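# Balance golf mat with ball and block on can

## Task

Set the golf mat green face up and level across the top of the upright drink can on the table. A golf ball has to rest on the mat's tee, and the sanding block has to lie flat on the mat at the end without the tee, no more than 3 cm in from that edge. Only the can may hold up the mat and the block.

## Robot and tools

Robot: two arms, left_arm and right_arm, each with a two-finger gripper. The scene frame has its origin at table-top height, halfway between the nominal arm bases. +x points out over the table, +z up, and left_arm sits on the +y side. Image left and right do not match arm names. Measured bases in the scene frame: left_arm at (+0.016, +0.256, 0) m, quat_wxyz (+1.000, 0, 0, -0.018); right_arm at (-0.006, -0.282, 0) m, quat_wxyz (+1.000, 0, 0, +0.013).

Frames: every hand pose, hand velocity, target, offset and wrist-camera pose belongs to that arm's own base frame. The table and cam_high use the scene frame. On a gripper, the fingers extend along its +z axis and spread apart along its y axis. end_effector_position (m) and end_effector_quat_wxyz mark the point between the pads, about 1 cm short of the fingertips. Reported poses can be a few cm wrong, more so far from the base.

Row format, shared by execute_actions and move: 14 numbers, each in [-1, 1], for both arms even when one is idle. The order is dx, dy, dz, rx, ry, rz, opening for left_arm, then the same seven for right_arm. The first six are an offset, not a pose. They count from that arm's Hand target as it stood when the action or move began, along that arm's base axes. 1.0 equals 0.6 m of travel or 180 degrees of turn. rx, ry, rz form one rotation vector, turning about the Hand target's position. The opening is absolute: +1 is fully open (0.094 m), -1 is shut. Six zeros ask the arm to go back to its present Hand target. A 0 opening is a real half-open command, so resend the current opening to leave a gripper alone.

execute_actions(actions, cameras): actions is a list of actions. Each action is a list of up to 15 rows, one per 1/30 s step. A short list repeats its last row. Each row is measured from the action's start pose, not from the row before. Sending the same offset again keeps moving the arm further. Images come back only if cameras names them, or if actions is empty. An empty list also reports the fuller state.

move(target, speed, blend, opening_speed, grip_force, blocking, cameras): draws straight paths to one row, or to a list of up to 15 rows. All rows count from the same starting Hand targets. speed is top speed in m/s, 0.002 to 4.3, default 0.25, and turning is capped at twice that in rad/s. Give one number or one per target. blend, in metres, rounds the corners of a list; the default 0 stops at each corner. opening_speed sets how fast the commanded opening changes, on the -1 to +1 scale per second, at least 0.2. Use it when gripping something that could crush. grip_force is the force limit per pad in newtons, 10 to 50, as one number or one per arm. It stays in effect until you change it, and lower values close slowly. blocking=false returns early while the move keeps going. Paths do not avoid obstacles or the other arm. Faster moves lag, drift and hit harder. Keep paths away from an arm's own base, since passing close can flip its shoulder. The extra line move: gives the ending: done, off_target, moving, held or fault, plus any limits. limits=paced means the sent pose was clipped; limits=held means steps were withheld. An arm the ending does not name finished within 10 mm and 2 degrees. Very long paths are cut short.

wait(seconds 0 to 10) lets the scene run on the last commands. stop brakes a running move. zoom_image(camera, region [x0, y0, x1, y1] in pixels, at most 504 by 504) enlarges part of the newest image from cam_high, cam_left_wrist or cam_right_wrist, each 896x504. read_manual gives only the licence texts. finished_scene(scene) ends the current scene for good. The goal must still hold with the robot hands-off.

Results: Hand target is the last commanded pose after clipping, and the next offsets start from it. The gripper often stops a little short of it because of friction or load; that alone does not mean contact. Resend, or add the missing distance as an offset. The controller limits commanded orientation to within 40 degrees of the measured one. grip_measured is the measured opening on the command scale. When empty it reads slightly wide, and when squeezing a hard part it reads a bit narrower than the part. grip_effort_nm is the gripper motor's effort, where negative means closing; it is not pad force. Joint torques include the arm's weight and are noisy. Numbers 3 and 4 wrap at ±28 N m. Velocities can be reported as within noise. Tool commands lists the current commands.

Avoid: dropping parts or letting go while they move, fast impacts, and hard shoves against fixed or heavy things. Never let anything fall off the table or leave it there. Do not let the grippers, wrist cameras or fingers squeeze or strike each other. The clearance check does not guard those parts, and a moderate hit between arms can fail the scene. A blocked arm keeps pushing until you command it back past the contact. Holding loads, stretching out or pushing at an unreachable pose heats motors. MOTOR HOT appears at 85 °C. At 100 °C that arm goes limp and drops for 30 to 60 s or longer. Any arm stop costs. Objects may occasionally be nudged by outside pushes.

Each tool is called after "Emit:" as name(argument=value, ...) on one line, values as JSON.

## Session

Emit:
execute_actions(actions=[])

Scene clock: 0.00 s.
left_arm: end_effector_position=(+0.5817, +0.0652, +0.1052) grip_measured=+1.000 grip_effort_nm=n/a end_effector_quat_wxyz=(+0.007, +0.709, -0.705, +0.000) | right_arm: end_effector_position=(+0.5883, +0.4131, +0.1209) grip_measured=+1.000 grip_effort_nm=n/a end_effector_quat_wxyz=(+0.588, -0.159, +0.777, +0.160)
Joint positions: left_arm=[0.115 1.938 1.656 -1.299 0.009 -1.46 0.094] | right_arm=[0.657 1.928 1.119 0.544 0.183 0.112 0.094]
Joint velocities: within noise
Joint torques (N m): no reading
Motor temperatures (°C): left_arm=[38 39 44 37 37 36 38] | right_arm=[39 40 43 39 39 38 39]
Heat: left arm: hottest elbow 44 °C; right arm: hottest elbow 43 °C.
Hand target: left_arm +0.5881, +0.0659, +0.1056; +0.004, +0.709, -0.705, +0.002 | right_arm +0.5928, +0.4165, +0.1237; +0.592, -0.158, +0.774, +0.161
Tool commands: left_gripper/opening=+1.0 right_gripper/opening=+1.0

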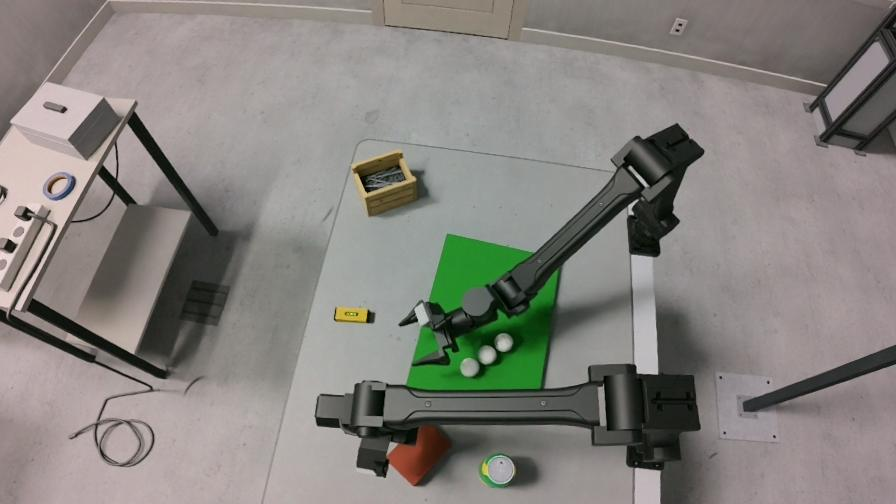

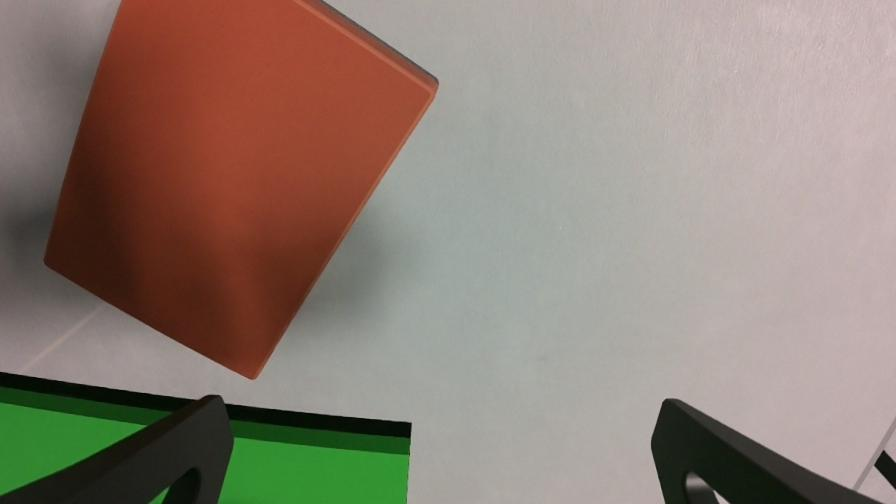

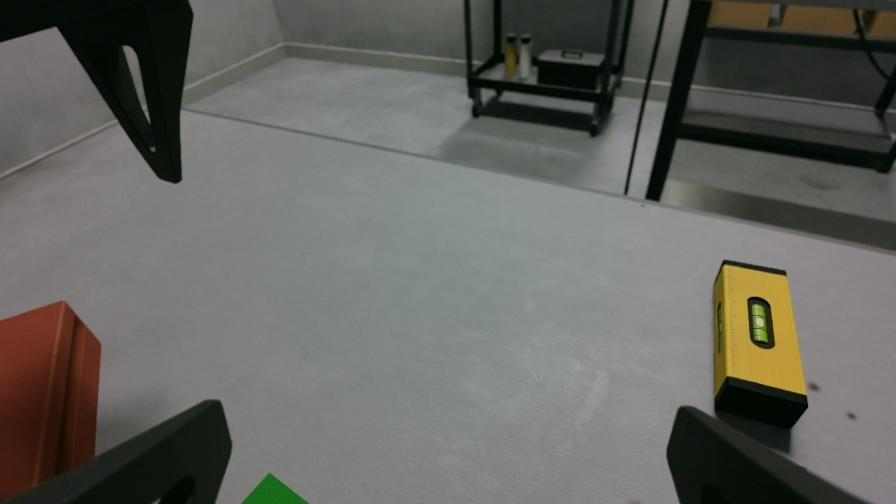

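Emit:
move(target=[[0,0,0.25,0,0,0,1,-0.1,-0.15,0.2,0,0,0,1],[-0.15,0.1,0.35,0,0,0,1,-0.5,-0.65,0.25,0,0,0,1]], speed=0.4, blend=[0.05,0], cameras=["all"])

Scene clock: 5.37 s.
left_arm: end_effector_position=(+0.5016, +0.1218, +0.3213) grip_measured=+1.000 grip_effort_nm=0.00 end_effector_quat_wxyz=(-0.023, +0.711, -0.703, +0.019) | right_arm: end_effector_position=(+0.2893, +0.0306, +0.2531) grip_measured=+1.000 grip_effort_nm=-0.01 end_effector_quat_wxyz=(+0.581, -0.151, +0.781, +0.173)
Joint positions: left_arm=[0.242 1.667 1.846 -1.692 0.009 -1.34 0.094] | right_arm=[-0.32 0.391 0.362 -0.348 -0.765 -0.169 0.094]
Joint torques (N m): left_arm=[-0.21 -14.45 8.81 -0.13 -0.09 0.08] | right_arm=[-0.44 1.14 14.67 1.73 -0.29 -0.16]
Heat: left arm: hottest elbow 45 °C; right arm: hottest elbow 44 °C.
Hand target: left_arm +0.4980, +0.1258, +0.3157; +0.004, +0.709, -0.705, +0.002 | right_arm +0.2927, +0.0265, +0.2738; +0.592, -0.158, +0.774, +0.161
Off the commanded pose: left_arm 0.008 m, 4 deg | right_arm 0.021 m, 2 deg.
joint sent to its limit (left arm) — joint 4 (wrist pitch), lower limit. The joint targets still meet the commanded pose.
move: off_target (left_arm, right_arm)

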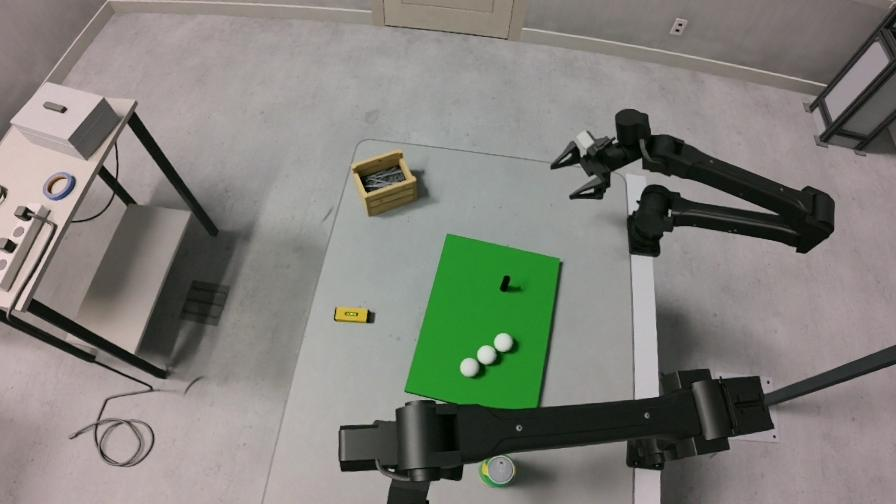

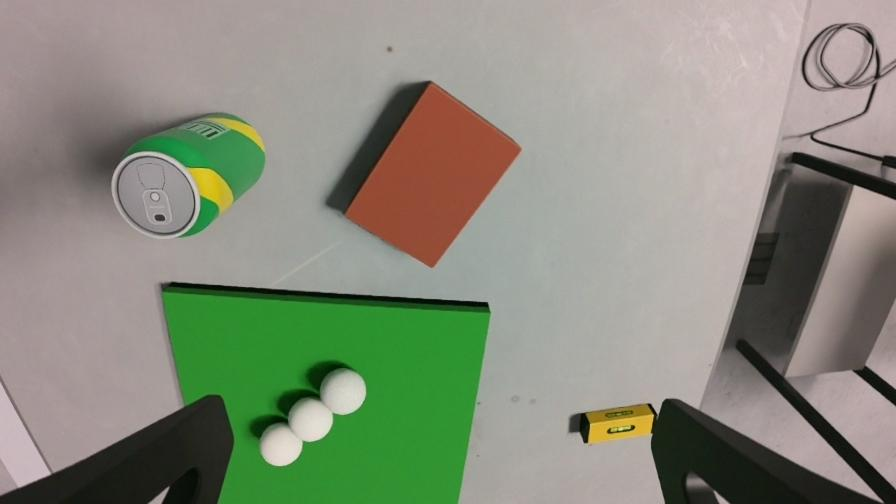

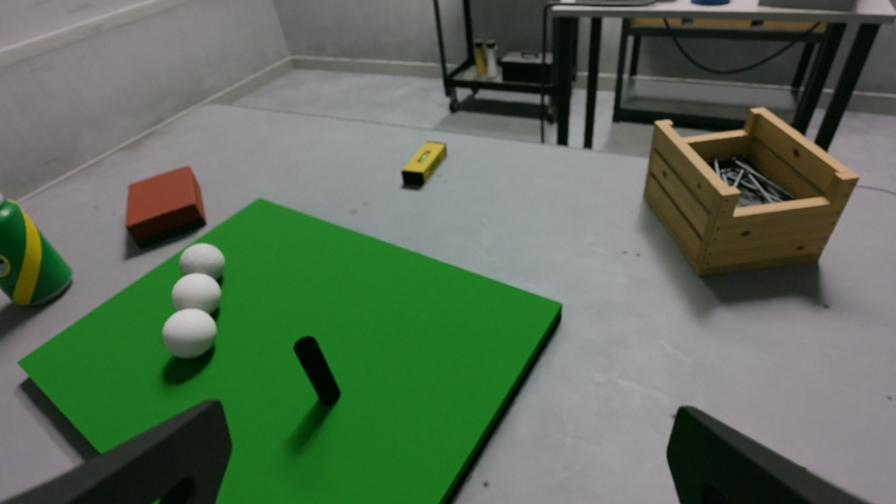

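Emit:
move(target=[[0.015,-0.045,-0.2,0,0,-0.2055,1,0.15,0.2,-0.05,-0.258,0.334,0.103,1],[0.015,-0.045,-0.3,0,0,-0.2055,1,0.267,0.635,-0.1,-0.258,0.334,0.103,1]], speed=0.35, blend=[0.05,0], cameras=["all"])

Scene clock: 40.23 s.
left_arm: end_effector_position=(+0.5048, +0.1044, +0.1483) grip_measured=+1.000 grip_effort_nm=0.00 end_effector_quat_wxyz=(+0.002, -0.460, +0.888, -0.005) | right_arm: end_effector_position=(+0.4439, +0.4017, +0.2118) grip_measured=+1.000 grip_effort_nm=-0.01 end_effector_quat_wxyz=(-0.003, -0.390, +0.921, +0.001)
Joint positions: left_arm=[0.207 1.719 1.457 -1.302 0.008 -0.75 0.094] | right_arm=[0.735 1.929 1.925 -1.572 -0.003 -0.066 0.094]
Joint torques (N m): left_arm=[-1.32 -13.45 8.73 0.8 -0.2 0.09] | right_arm=[0.38 -16.26 13.53 0.24 0.1 0.1]
Motor temperatures (°C): left_arm=[38 40 47 37 37 36 38] | right_arm=[39 40 48 39 39 38 39]
Heat: left arm: hottest elbow 47 °C; right arm: hottest elbow 48 °C.
Hand target: left_arm +0.5071, +0.0988, +0.1356; -0.005, -0.448, +0.894, -0.001 | right_arm +0.4529, +0.4075, +0.2136; +0.001, -0.382, +0.924, +0.001
Off the commanded pose: left_arm 0.014 m, 2 deg | right_arm 0.011 m, 1 deg.
move: off_target (left_arm, right_arm)

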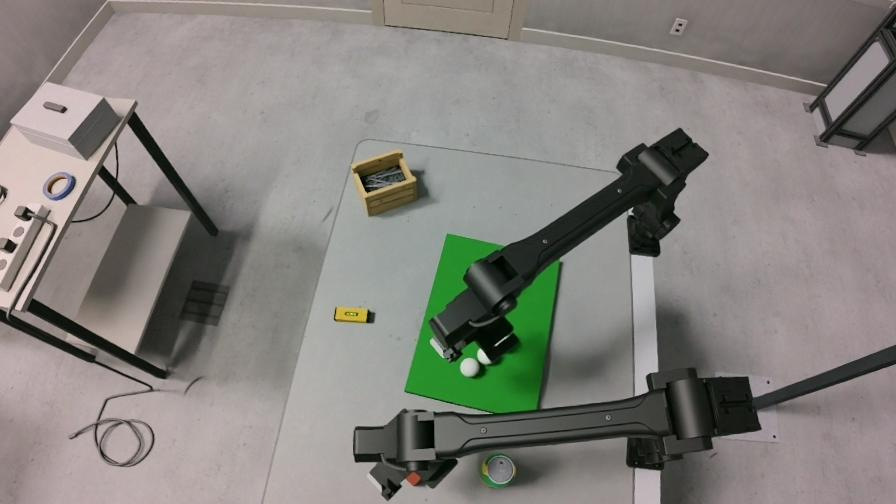

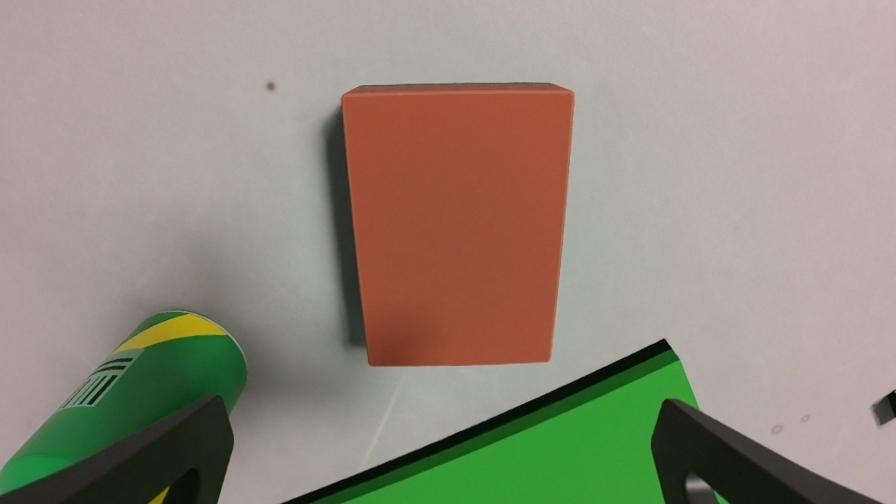

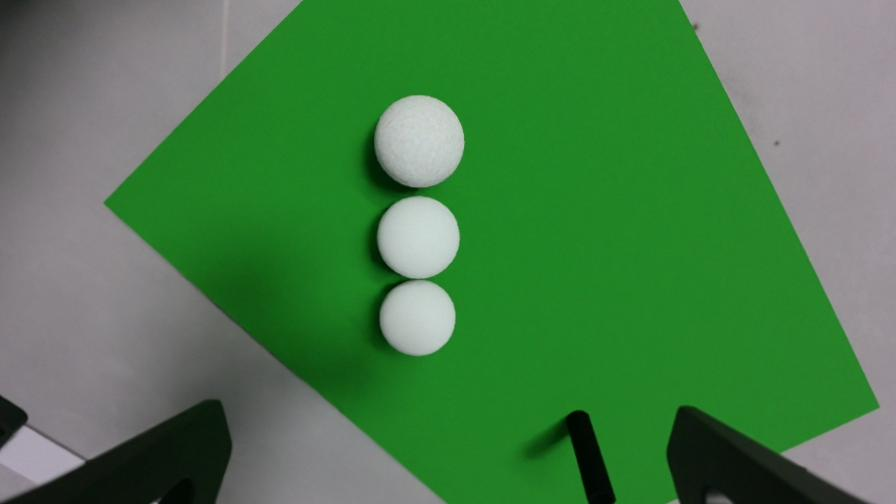

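Emit:
move(target=[[0.012,0.005,-0.1,0,0,0,1,0.013,0.047,-0.15,0,0,0,1],[0.012,0.005,-0.177,0,0,0,1,0.013,0.047,-0.276,0,0,0,1]], speed=[0.2,0.1], cameras=["cam_left_wrist","cam_right_wrist"])

Scene clock: 53.93 s.
left_arm: end_effector_position=(+0.5149, +0.1065, +0.0429) grip_measured=+1.000 grip_effort_nm=0.00 end_effector_quat_wxyz=(+0.003, -0.459, +0.888, -0.005) | right_arm: end_effector_position=(+0.4635, +0.4311, +0.0626) grip_measured=+1.000 grip_effort_nm=-0.01 end_effector_quat_wxyz=(+0.007, -0.385, +0.923, +0.004)
Joint positions: left_arm=[0.207 1.846 1.338 -1.055 0.008 -0.747 0.094] | right_arm=[0.749 2.08 1.767 -1.242 -0.003 -0.04 0.094]
Joint torques (N m): left_arm=[-1.2 -13.51 7.86 0.85 -0.25 0.07] | right_arm=[0.67 -18.32 9.18 1.21 0.1 0.1]
Heat: left arm: hottest elbow 47 °C; right arm: hottest elbow 50 °C.
Hand target: left_arm +0.5142, +0.1018, +0.0294; -0.005, -0.448, +0.894, -0.001 | right_arm +0.4608, +0.4357, +0.0481; +0.001, -0.382, +0.924, +0.001
Off the commanded pose: left_arm 0.014 m, 2 deg | right_arm 0.016 m, 1 deg.
move: off_target (left_arm, right_arm)
Images, in order (width x height): cam_left_wrist 896x504, cam_right_wrist 896x504.

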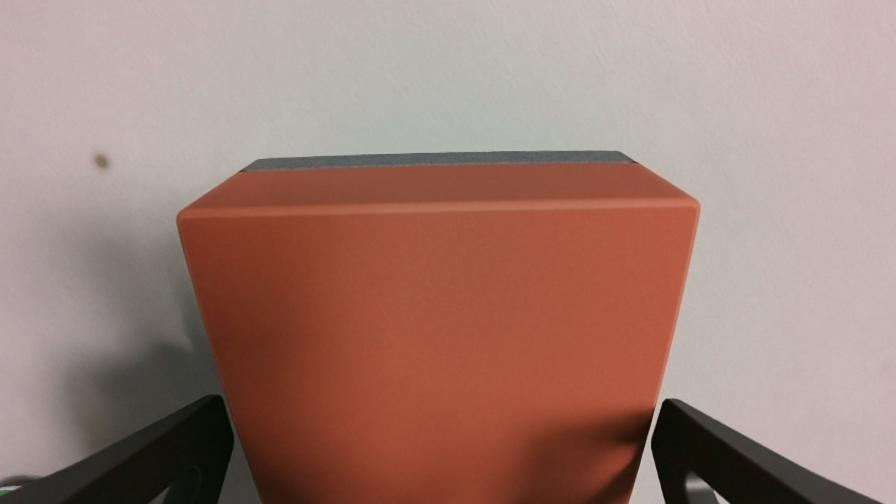

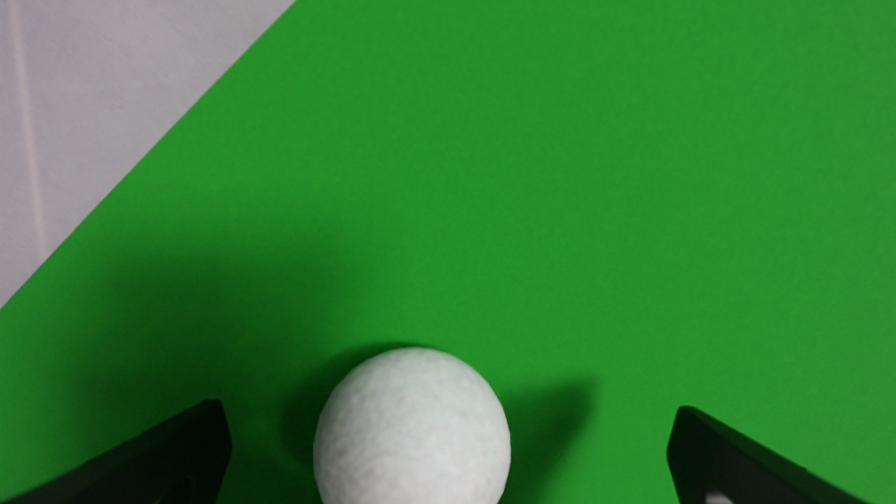

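Emit:
move(target=[[0,0,-0.01,0,0,0,1,-0.018,-0.002,-0.015,0,0,0,1],[0,0,-0.01,0,0,0,0.3,-0.018,-0.002,-0.015,0,0,0,-0.17]], speed=0.05, grip_force=[30, 35], opening_speed=0.6, cameras=["cam_left_wrist","cam_right_wrist"])

Scene clock: 60.73 s.
left_arm: end_effector_position=(+0.5159, +0.1068, +0.0385) grip_measured=+0.825 grip_effort_nm=-0.66 end_effector_quat_wxyz=(+0.005, -0.459, +0.888, -0.005) | right_arm: end_effector_position=(+0.4542, +0.4299, +0.0470) grip_measured=-0.088 grip_effort_nm=-0.73 end_effector_quat_wxyz=(+0.003, -0.384, +0.923, +0.002)
Joint positions: left_arm=[0.207 1.851 1.333 -1.041 0.007 -0.747 0.086] | right_arm=[0.758 2.08 1.724 -1.208 -0.003 -0.03 0.043]
Joint torques (N m): left_arm=[-1.2 -14.39 7.8 0.62 -0.21 0.08] | right_arm=[0.73 -18.37 8.61 1.2 0.05 0.1]
Heat: left arm: hottest elbow 47 °C; right arm: hottest elbow 50 °C.
Hand target: left_arm +0.5143, +0.1018, +0.0236; -0.004, -0.448, +0.894, -0.001 | right_arm +0.4499, +0.4344, +0.0390; +0.001, -0.382, +0.924, +0.001
Off the commanded pose: left_arm 0.016 m, 2 deg | right_arm 0.010 m, 0 deg.
grip_force (N): 30, 35
move: off_target (left_arm); target 2's new opening was sent with left_arm's hand 0.016 m and 2 deg from that target
Images, in order (width x height): cam_left_wrist 896x504, cam_right_wrist 896x504.

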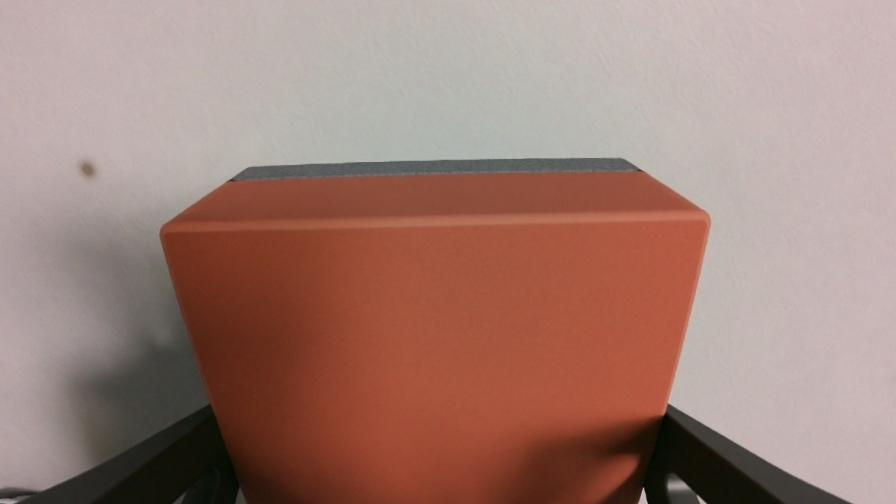

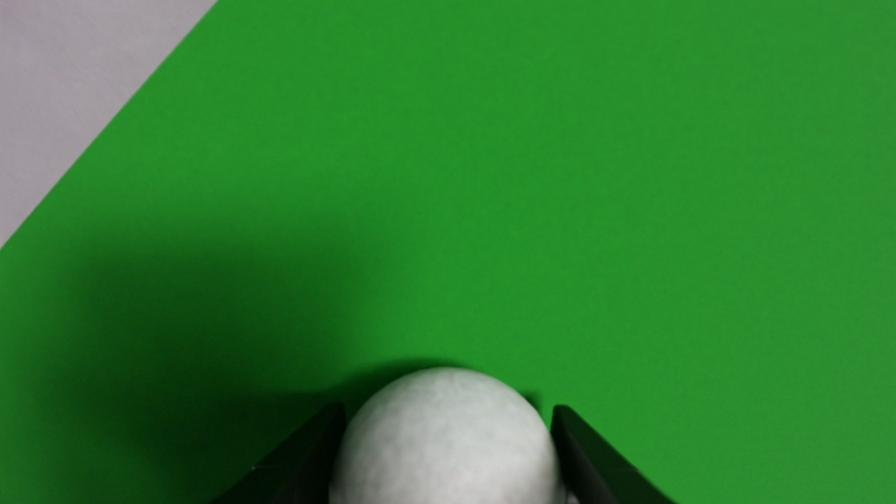

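Emit:
move(target=[[0,0,0.07,0,0,0,0.3,0,0,0.2,0,0,0,-0.17],[-0.03,0.2,0.08,0,0,0,0.3,0.15,-0.4,0.36,0,0,-0.12,-0.17],[-0.03,0.2,0.025,0,0,0,0.3,0.28,-0.8,0.36,0,0,-0.25,-0.17]], speed=[0.12,0.3,0.3], blend=[0.02,0.02,0], cameras=["all"])

Scene clock: 67.60 s.
left_arm: end_effector_position=(+0.4744, +0.2102, +0.0413) grip_measured=+0.825 grip_effort_nm=-0.66 end_effector_quat_wxyz=(-0.033, -0.451, +0.892, +0.002) | right_arm: end_effector_position=(+0.6083, -0.0500, +0.2477) grip_measured=-0.088 grip_effort_nm=-0.76 end_effector_quat_wxyz=(+0.000, +0.011, +1.000, +0.000)
Joint positions: left_arm=[0.418 1.875 1.376 -1.138 -0.001 -0.519 0.086] | right_arm=[-0.081 1.968 2.078 -1.682 0 -0.058 0.043]
Joint torques (N m): left_arm=[-0.15 -14.15 10.77 1.96 0.06 0.02] | right_arm=[1.03 -17.96 13.59 0.31 -0.03 -0.14]
Heat: left arm: hottest elbow 47 °C; right arm: hottest elbow 50 °C.
Hand target: left_arm +0.4962, +0.2218, +0.0384; -0.005, -0.448, +0.894, -0.001 | right_arm +0.6181, -0.0456, +0.2549; +0.001, +0.001, +1.000, +0.001
Off the commanded pose: left_arm 0.025 m, 3 deg | right_arm 0.013 m, 1 deg.
joint sent to its limit (right arm) — joint 4 (wrist pitch), lower limit. The joint targets still meet the commanded pose.
grip_force (N): 30, 35
move: off_target (left_arm, right_arm)

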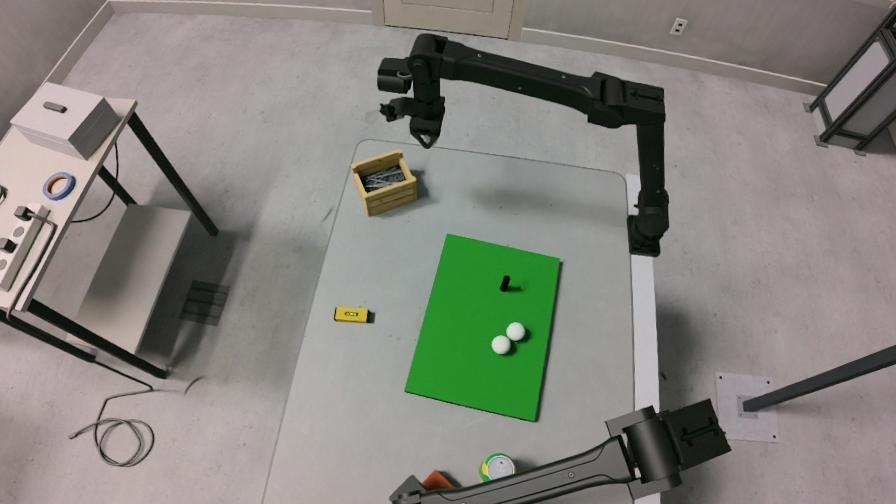

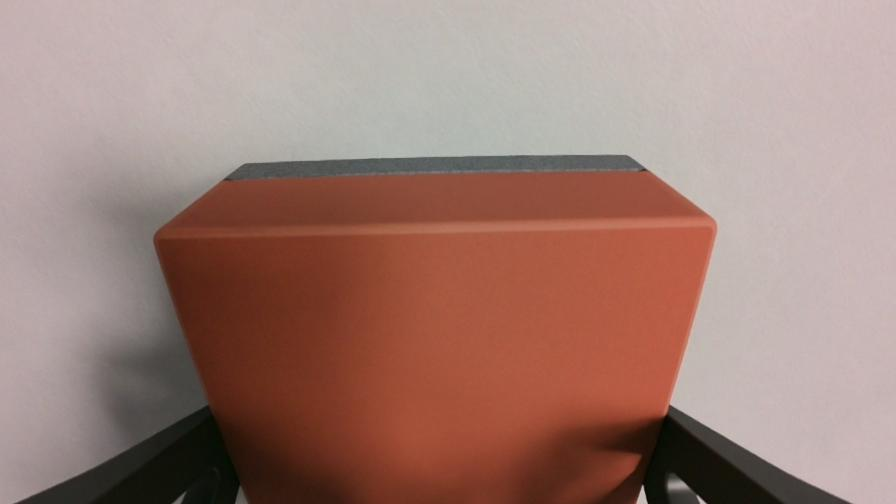

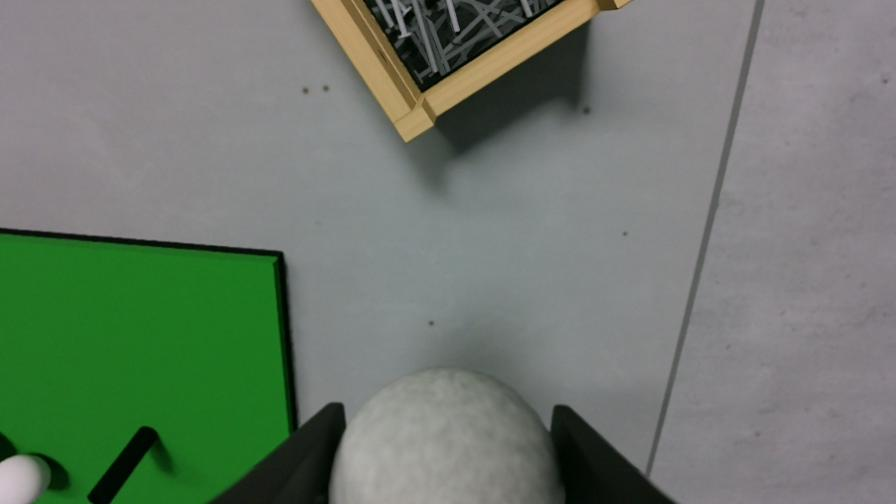

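Emit:
move(target=[[0,0,-0.022,0,0,0,0.3,0.153,-0.027,-0.12,0,0,0,-0.17],[0,0,-0.022,0,0,0,1,0.153,-0.027,-0.12,0,0,0,-0.17],[-0.02,0.02,0.15,0,0,0,1,0.153,-0.027,-0.12,0,0,0,-0.17]], speed=0.15, cameras=["all"])

Scene clock: 78.30 s.
left_arm: end_effector_position=(+0.4755, +0.2236, +0.1198) grip_measured=+0.998 grip_effort_nm=0.10 end_effector_quat_wxyz=(-0.013, -0.450, +0.893, +0.001) | right_arm: end_effector_position=(+0.7021, -0.0576, +0.1797) grip_measured=-0.088 grip_effort_nm=-0.76 end_effector_quat_wxyz=(+0.014, +0.006, +1.000, -0.001)
Joint positions: left_arm=[0.44 1.785 1.47 -1.282 -0.001 -0.494 0.094] | right_arm=[-0.081 2.277 2.416 -1.682 0 -0.07 0.043]
Joint torques (N m): left_arm=[0.38 -14.74 12.21 -0.24 0.06 0.09] | right_arm=[-0.03 -20.72 13.57 0.29 -0.05 -0.14]
Heat: left arm: hottest elbow 49 °C; right arm: hottest elbow 50 °C.
Hand target: left_arm +0.4842, +0.2339, +0.1285; -0.005, -0.448, +0.894, -0.001 | right_arm +0.7098, -0.0618, +0.1831; +0.001, +0.001, +1.000, +0.000
Off the commanded pose: left_arm 0.016 m, 1 deg | right_arm 0.009 m, 2 deg.
joint sent to its limit (right arm) — joint 4 (wrist pitch), lower limit. The joint targets still meet the commanded pose.
grip_force (N): 30, 35
move: off_target (left_arm); target 2's new opening was sent with left_arm's hand 0.029 m and 3 deg from that target

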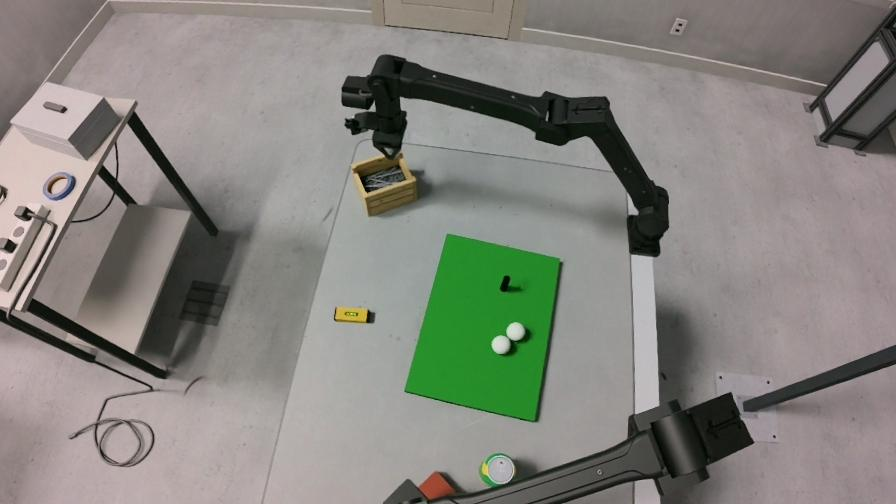

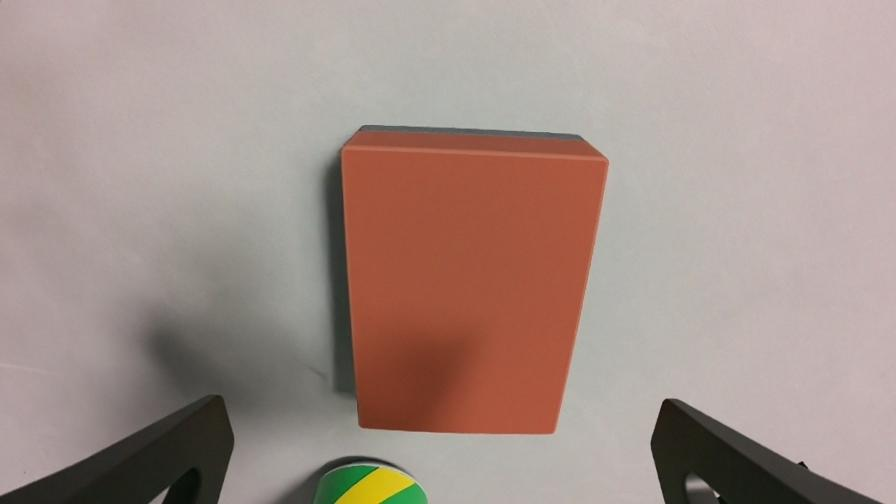

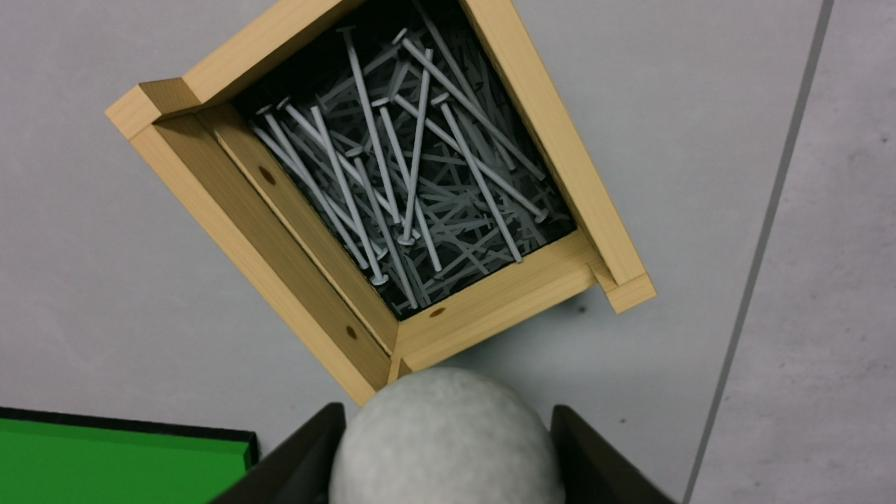

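Emit:
move(target=[[0,0,0.05,0,0,0,1,0.05,0.028,0,0,0,0,-0.17],[-0.05,0,0.2,0,0,0,1,0.05,0.028,-0.145,0,0,0,-0.17]], speed=0.12, cameras=["cam_right_wrist","cam_high"])

Scene clock: 85.97 s.
left_arm: end_effector_position=(+0.4477, +0.2240, +0.2322) grip_measured=+0.998 grip_effort_nm=0.10 end_effector_quat_wxyz=(-0.021, -0.450, +0.893, +0.001) | right_arm: end_effector_position=(+0.7347, -0.0507, +0.1047) grip_measured=-0.088 grip_effort_nm=-0.76 end_effector_quat_wxyz=(+0.001, -0.001, +1.000, +0.000)
Joint positions: left_arm=[0.464 1.677 1.625 -1.56 -0.001 -0.469 0.094] | right_arm=[-0.068 2.441 2.52 -1.647 0 -0.07 0.043]
Joint torques (N m): left_arm=[0.5 -14.21 13.05 -0.18 0.03 0.05] | right_arm=[1.03 -22.18 11.51 0.77 -0.05 0.11]
Heat: left arm: hottest elbow 50 °C; right arm: hottest elbow 50 °C.
Hand target: left_arm +0.4542, +0.2339, +0.2485; -0.005, -0.448, +0.894, -0.001 | right_arm +0.7398, -0.0448, +0.0960; +0.001, +0.001, +1.000, +0.001
Off the commanded pose: left_arm 0.020 m, 2 deg | right_arm 0.012 m, 0 deg.
grip_force (N): 30, 35
move: off_target (left_arm, right_arm)
Images, in order (width x height): cam_high 896x504, cam_right_wrist 896x504.

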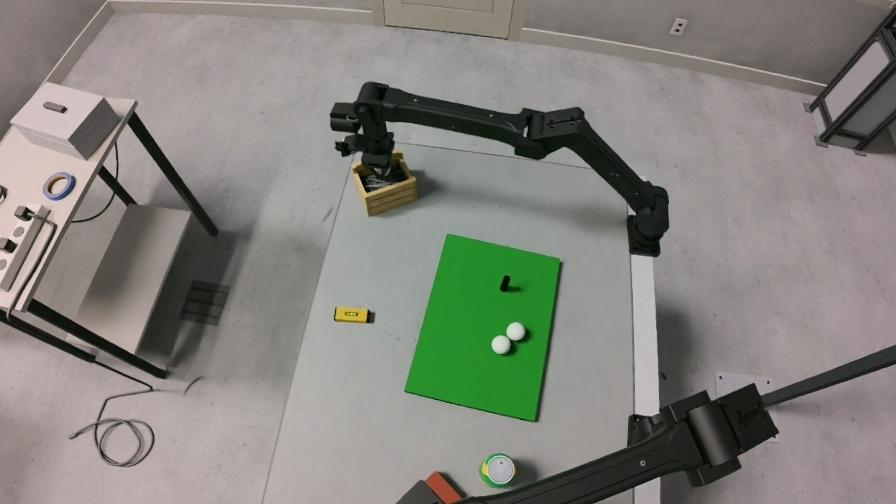

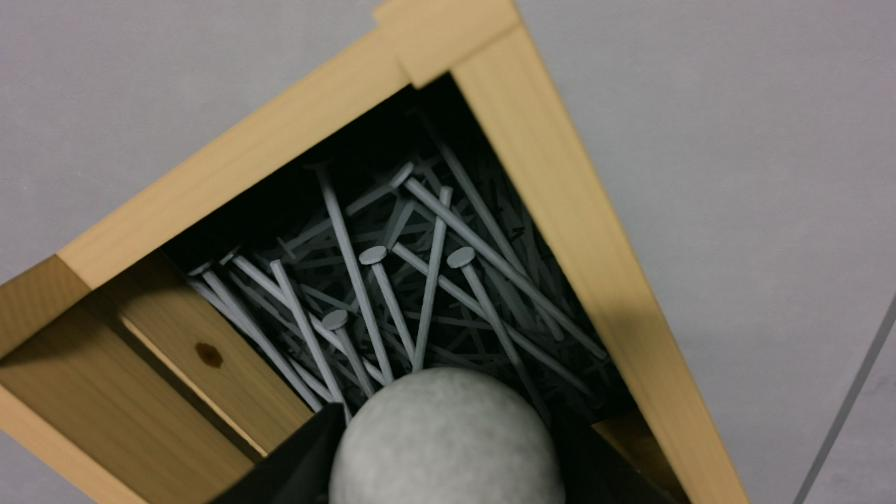

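Emit:
move(target=[[0,0,0,0,0,0,1,0.035,0,0.0,0,0,0,-0.17],[0,0,0,0,0,0,1,0.035,0,-0.022,0,0,0,-0.17],[0,0,0,0,0,0,1,0.035,0,-0.022,0,0,0,0.15],[0,0,0,0,0,0,1,0.025,0,0.15,0,0,0,0.15]], speed=0.1, opening_speed=0.5, cameras=["cam_right_wrist"])

Scene clock: 93.57 s.
left_arm: end_effector_position=(+0.4476, +0.2239, +0.2322) grip_measured=+0.998 grip_effort_nm=0.10 end_effector_quat_wxyz=(-0.021, -0.449, +0.893, +0.001) | right_arm: end_effector_position=(+0.7533, -0.0429, +0.1816) grip_measured=+0.147 grip_effort_nm=0.13 end_effector_quat_wxyz=(+0.070, -0.006, +0.998, -0.003)
Joint positions: left_arm=[0.464 1.677 1.625 -1.56 -0.001 -0.468 0.094] | right_arm=[-0.057 2.417 2.672 -1.686 -0.003 -0.068 0.054]
Joint torques (N m): left_arm=[-0.09 -14.8 13.12 -0.09 0.02 0.04] | right_arm=[0.26 -23.65 10.77 0.72 0.1 0.04]
Motor temperatures (°C): left_arm=[38 41 50 37 37 36 38] | right_arm=[39 45 51 39 38 38 39]
Heat: left arm: hottest elbow 50 °C; right arm: hottest elbow 51 °C.
Hand target: left_arm +0.4542, +0.2339, +0.2485; -0.005, -0.448, +0.894, -0.001 | right_arm +0.7548, -0.0450, +0.1860; +0.001, +0.001, +1.000, +0.000
Off the commanded pose: left_arm 0.020 m, 2 deg | right_arm 0.005 m, 8 deg.
joint sent to its limit (right arm) — joint 4 (wrist pitch), lower limit. The joint targets are off in orientation, not in position.
grip_force (N): 30, 35
move: off_target (left_arm, right_arm); target 3's new opening was sent with right_arm's hand 0.012 m and 1 deg from that target
Images, in order (width x height): cam_right_wrist 896x504.

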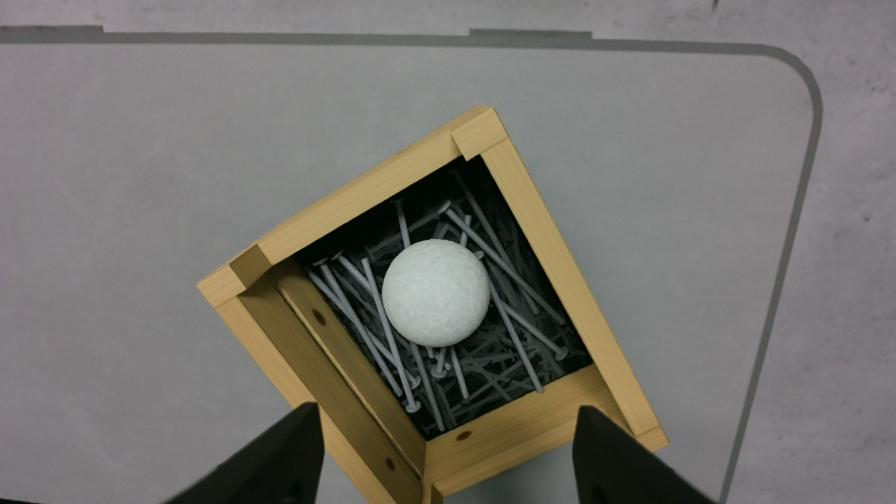

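Emit:
move(target=[[0,0,0,0,0,0,1,-0.15,0.05,0.2,0,0,0.05,0.5],[0,0,0,0,0,0,1,-0.58,0.67,0.05,0,0,0.25,1]], speed=0.4, blend=[0.04,0], cameras=["cam_right_wrist"])

Scene clock: 99.77 s.
left_arm: end_effector_position=(+0.4476, +0.2239, +0.2322) grip_measured=+0.998 grip_effort_nm=0.10 end_effector_quat_wxyz=(-0.021, -0.449, +0.893, +0.001) | right_arm: end_effector_position=(+0.4000, +0.3576, +0.2238) grip_measured=+0.997 grip_effort_nm=0.13 end_effector_quat_wxyz=(+0.003, -0.393, +0.920, +0.003)
Joint positions: left_arm=[0.464 1.677 1.625 -1.56 -0.001 -0.468 0.094] | right_arm=[0.729 1.743 1.69 -1.511 -0.003 -0.077 0.094]
Joint torques (N m): left_arm=[1.32 -14.39 13.09 -0.01 0.03 0.08] | right_arm=[-0.67 -14.45 9.83 1.11 0.11 0.09]
Heat: left arm: hottest elbow 50 °C; right arm: hottest elbow 51 °C.
Hand target: left_arm +0.4542, +0.2339, +0.2485; -0.005, -0.448, +0.894, -0.001 | right_arm +0.4068, +0.3571, +0.2161; +0.001, -0.382, +0.924, +0.001
Off the commanded pose: left_arm 0.020 m, 2 deg | right_arm 0.010 m, 1 deg.
grip_force (N): 30, 35
move: off_target (left_arm)
Images, in order (width x height): cam_right_wrist 896x504.

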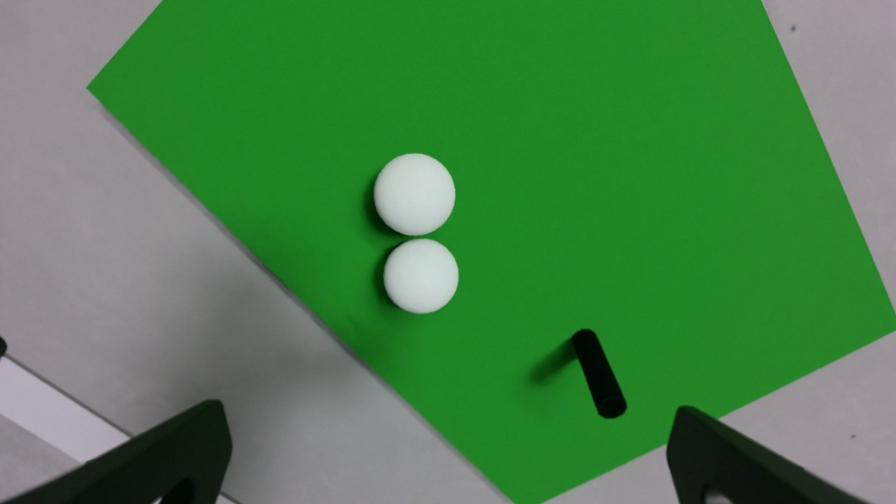

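Emit:
move(target=[[0,0,0,0,0,0,1,-0.043,0.022,-0.18,0,0,0,1],[0,0,0,0,0,0,1,-0.043,0.022,-0.295,0,0,0,1],[0,0,0,0,0,0,1,-0.043,0.022,-0.295,0,0,0,-0.17],[0,0,0,0,0,0,1,-0.043,0.022,-0.1,0,0,0,-0.17]], speed=[0.25,0.1,0.1,0.12], opening_speed=0.8, cameras=["cam_right_wrist"])

Scene clock: 140.23 s.
left_arm: end_effector_position=(+0.4476, +0.2239, +0.2322) grip_measured=+0.998 grip_effort_nm=0.10 end_effector_quat_wxyz=(-0.021, -0.449, +0.893, +0.001) | right_arm: end_effector_position=(+0.3735, +0.3594, +0.1388) grip_measured=-0.090 grip_effort_nm=-0.76 end_effector_quat_wxyz=(-0.017, -0.386, +0.922, -0.005)
Joint positions: left_arm=[0.464 1.677 1.625 -1.56 -0.001 -0.468 0.094] | right_arm=[0.766 1.759 1.485 -1.332 -0.003 -0.027 0.043]
Joint torques (N m): left_arm=[0.21 -13.98 13.16 -0.14 0.03 0.05] | right_arm=[0.67 -15.5 13.09 0.16 0.06 0.11]
Heat: left arm: hottest elbow 52 °C; right arm: hottest elbow 50 °C.
Hand target: left_arm +0.4542, +0.2339, +0.2485; -0.005, -0.448, +0.894, -0.001 | right_arm +0.3810, +0.3704, +0.1562; +0.001, -0.382, +0.924, +0.001
Off the commanded pose: left_arm 0.020 m, 2 deg | right_arm 0.022 m, 2 deg.
grip_force (N): 30, 35
move: off_target (left_arm, right_arm); target 3's new opening was sent with right_arm's hand 0.011 m and 1 deg from that target
Images, in order (width x height): cam_right_wrist 896x504.

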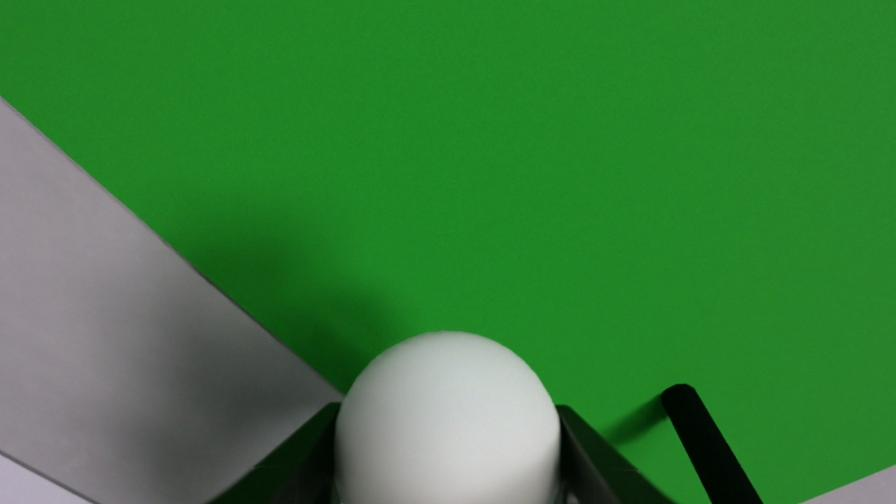

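Emit:
move(target=[[0,0,0,0,0,0,1,0.15,-0.3,0.12,0,0,-0.12,-0.17],[0,0,0,0,0,0,1,0.562,-0.664,0.06,0,0,-0.25,-0.17],[0,0,0,0,0,0,1,0.562,-0.664,-0.09,0,0,-0.25,-0.17]], speed=[0.35,0.35,0.12], blend=[0.04,0.02,0], cameras=["cam_right_wrist","cam_high"])

Scene clock: 154.07 s.
left_arm: end_effector_position=(+0.4476, +0.2239, +0.2322) grip_measured=+0.998 grip_effort_nm=0.10 end_effector_quat_wxyz=(-0.021, -0.449, +0.893, +0.001) | right_arm: end_effector_position=(+0.7154, -0.0345, +0.1132) grip_measured=-0.090 grip_effort_nm=-0.76 end_effector_quat_wxyz=(+0.004, -0.001, +1.000, +0.000)
Joint positions: left_arm=[0.464 1.677 1.625 -1.56 -0.001 -0.468 0.094] | right_arm=[-0.047 2.332 2.342 -1.572 0 -0.048 0.043]
Joint torques (N m): left_arm=[0.62 -14.62 13.16 -0.09 0.04 0.1] | right_arm=[1.49 -21.3 9.76 1.2 0 0.1]
Heat: left arm: hottest elbow 53 °C; right arm: hottest elbow 50 °C.
Hand target: left_arm +0.4542, +0.2339, +0.2485; -0.005, -0.448, +0.894, -0.001 | right_arm +0.7182, -0.0281, +0.1023; +0.001, +0.001, +1.000, +0.000
Off the commanded pose: left_arm 0.020 m, 2 deg | right_arm 0.013 m, 0 deg.
grip_force (N): 30, 35
move: off_target (left_arm, right_arm)
Images, in order (width x height): cam_high 896x504, cam_right_wrist 896x504.

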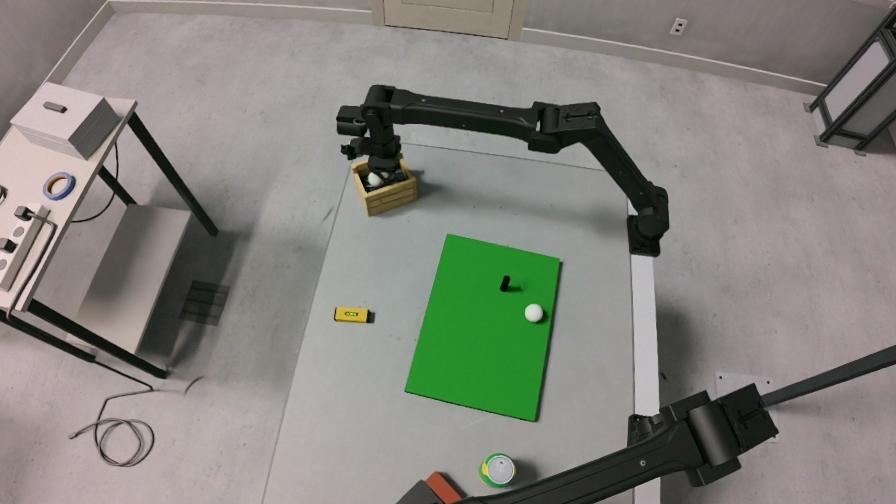

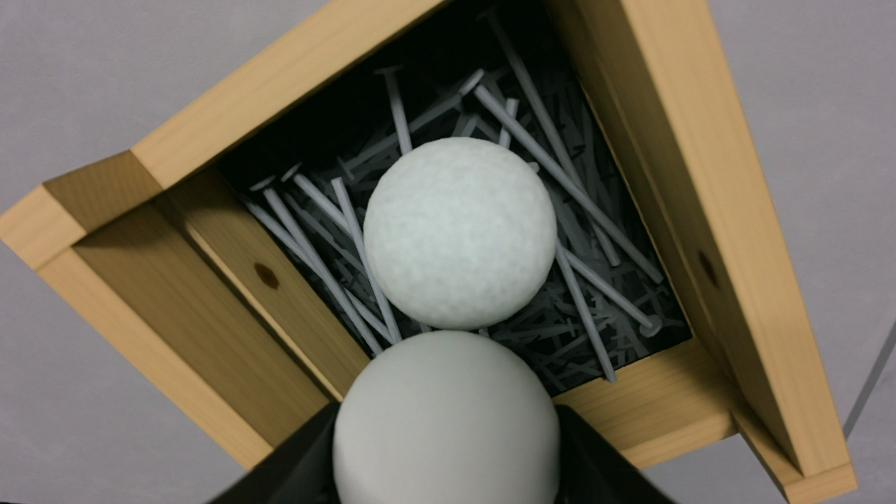

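Emit:
move(target=[[0,0,0,0,0,0,1,0.016,-0.004,0,0,0,0,-0.17],[0,0,0,0,0,0,1,0.016,-0.004,-0.018,0,0,0,-0.17],[0,0,0,0,0,0,1,0.016,-0.004,-0.018,0,0,0,0.12],[0,0,0,0,0,0,1,0.03,-0.004,0.12,0,0,0,0.12]], speed=0.1, opening_speed=0.5, cameras=["cam_right_wrist"])

Scene clock: 160.57 s.
left_arm: end_effector_position=(+0.4476, +0.2239, +0.2322) grip_measured=+0.998 grip_effort_nm=0.10 end_effector_quat_wxyz=(-0.021, -0.449, +0.893, +0.001) | right_arm: end_effector_position=(+0.7291, -0.0348, +0.1551) grip_measured=+0.117 grip_effort_nm=0.13 end_effector_quat_wxyz=(+0.022, -0.001, +1.000, -0.001)
Joint positions: left_arm=[0.464 1.677 1.625 -1.56 -0.001 -0.468 0.094] | right_arm=[-0.047 2.376 2.53 -1.682 -0.001 -0.048 0.052]
Joint torques (N m): left_arm=[0.32 -14.39 13.14 -0.12 0.01 0.08] | right_arm=[0.85 -23.36 13.52 0.38 0.01 0.04]
Heat: left arm: hottest elbow 53 °C; right arm: hottest elbow 50 °C.
Hand target: left_arm +0.4542, +0.2339, +0.2485; -0.005, -0.448, +0.894, -0.001 | right_arm +0.7361, -0.0305, +0.1742; +0.001, +0.001, +1.000, +0.000
Off the commanded pose: left_arm 0.020 m, 2 deg | right_arm 0.021 m, 2 deg.
joint sent to its limit (right arm) — joint 4 (wrist pitch), lower limit. The joint targets are off in orientation, not in position.
grip_force (N): 30, 35
move: off_target (left_arm, right_arm); target 3's new opening was sent with right_arm's hand 0.024 m and 0 deg from that target
Images, in order (width x height): cam_right_wrist 896x504.

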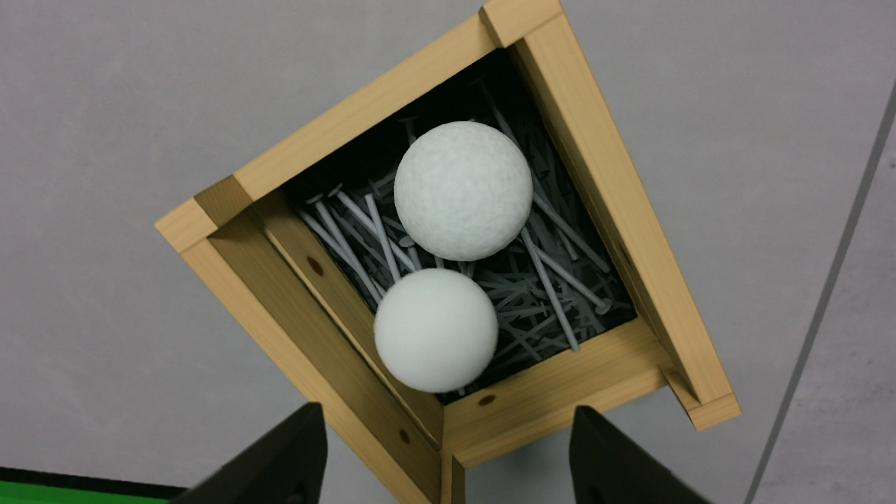

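Emit:
move(target=[[0,0,0,0,0,0,1,-0.1,0.03,0.2,0,0,0.05,0.5],[0,0,0,0,0,0,1,-0.65,0.57,0.08,0,0,0.25,1]], speed=0.4, blend=[0.04,0], cameras=["cam_right_wrist"])

Scene clock: 168.30 s.
left_arm: end_effector_position=(+0.4476, +0.2239, +0.2322) grip_measured=+0.998 grip_effort_nm=0.10 end_effector_quat_wxyz=(-0.021, -0.449, +0.893, +0.001) | right_arm: end_effector_position=(+0.3427, +0.3116, +0.2253) grip_measured=+0.997 grip_effort_nm=0.13 end_effector_quat_wxyz=(-0.001, -0.391, +0.920, +0.002)
Joint positions: left_arm=[0.464 1.677 1.625 -1.56 -0.001 -0.468 0.094] | right_arm=[0.738 1.553 1.456 -1.474 -0.003 -0.065 0.094]
Joint torques (N m): left_arm=[0.38 -14.27 13.16 -0.08 0.04 0.1] | right_arm=[-0.26 -12.34 9.54 1.07 0.08 0.11]
Heat: left arm: hottest elbow 53 °C; right arm: hottest elbow 50 °C.
Hand target: left_arm +0.4542, +0.2339, +0.2485; -0.005, -0.448, +0.894, -0.001 | right_arm +0.3462, +0.3115, +0.2223; +0.001, -0.382, +0.924, +0.001
Off the commanded pose: left_arm 0.020 m, 2 deg | right_arm 0.005 m, 1 deg.
grip_force (N): 30, 35
move: off_target (left_arm)
Images, in order (width x height): cam_right_wrist 896x504.

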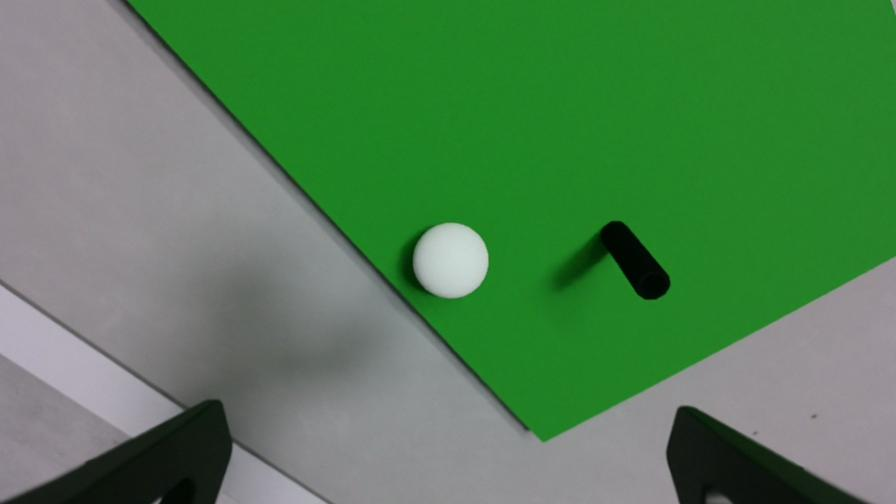

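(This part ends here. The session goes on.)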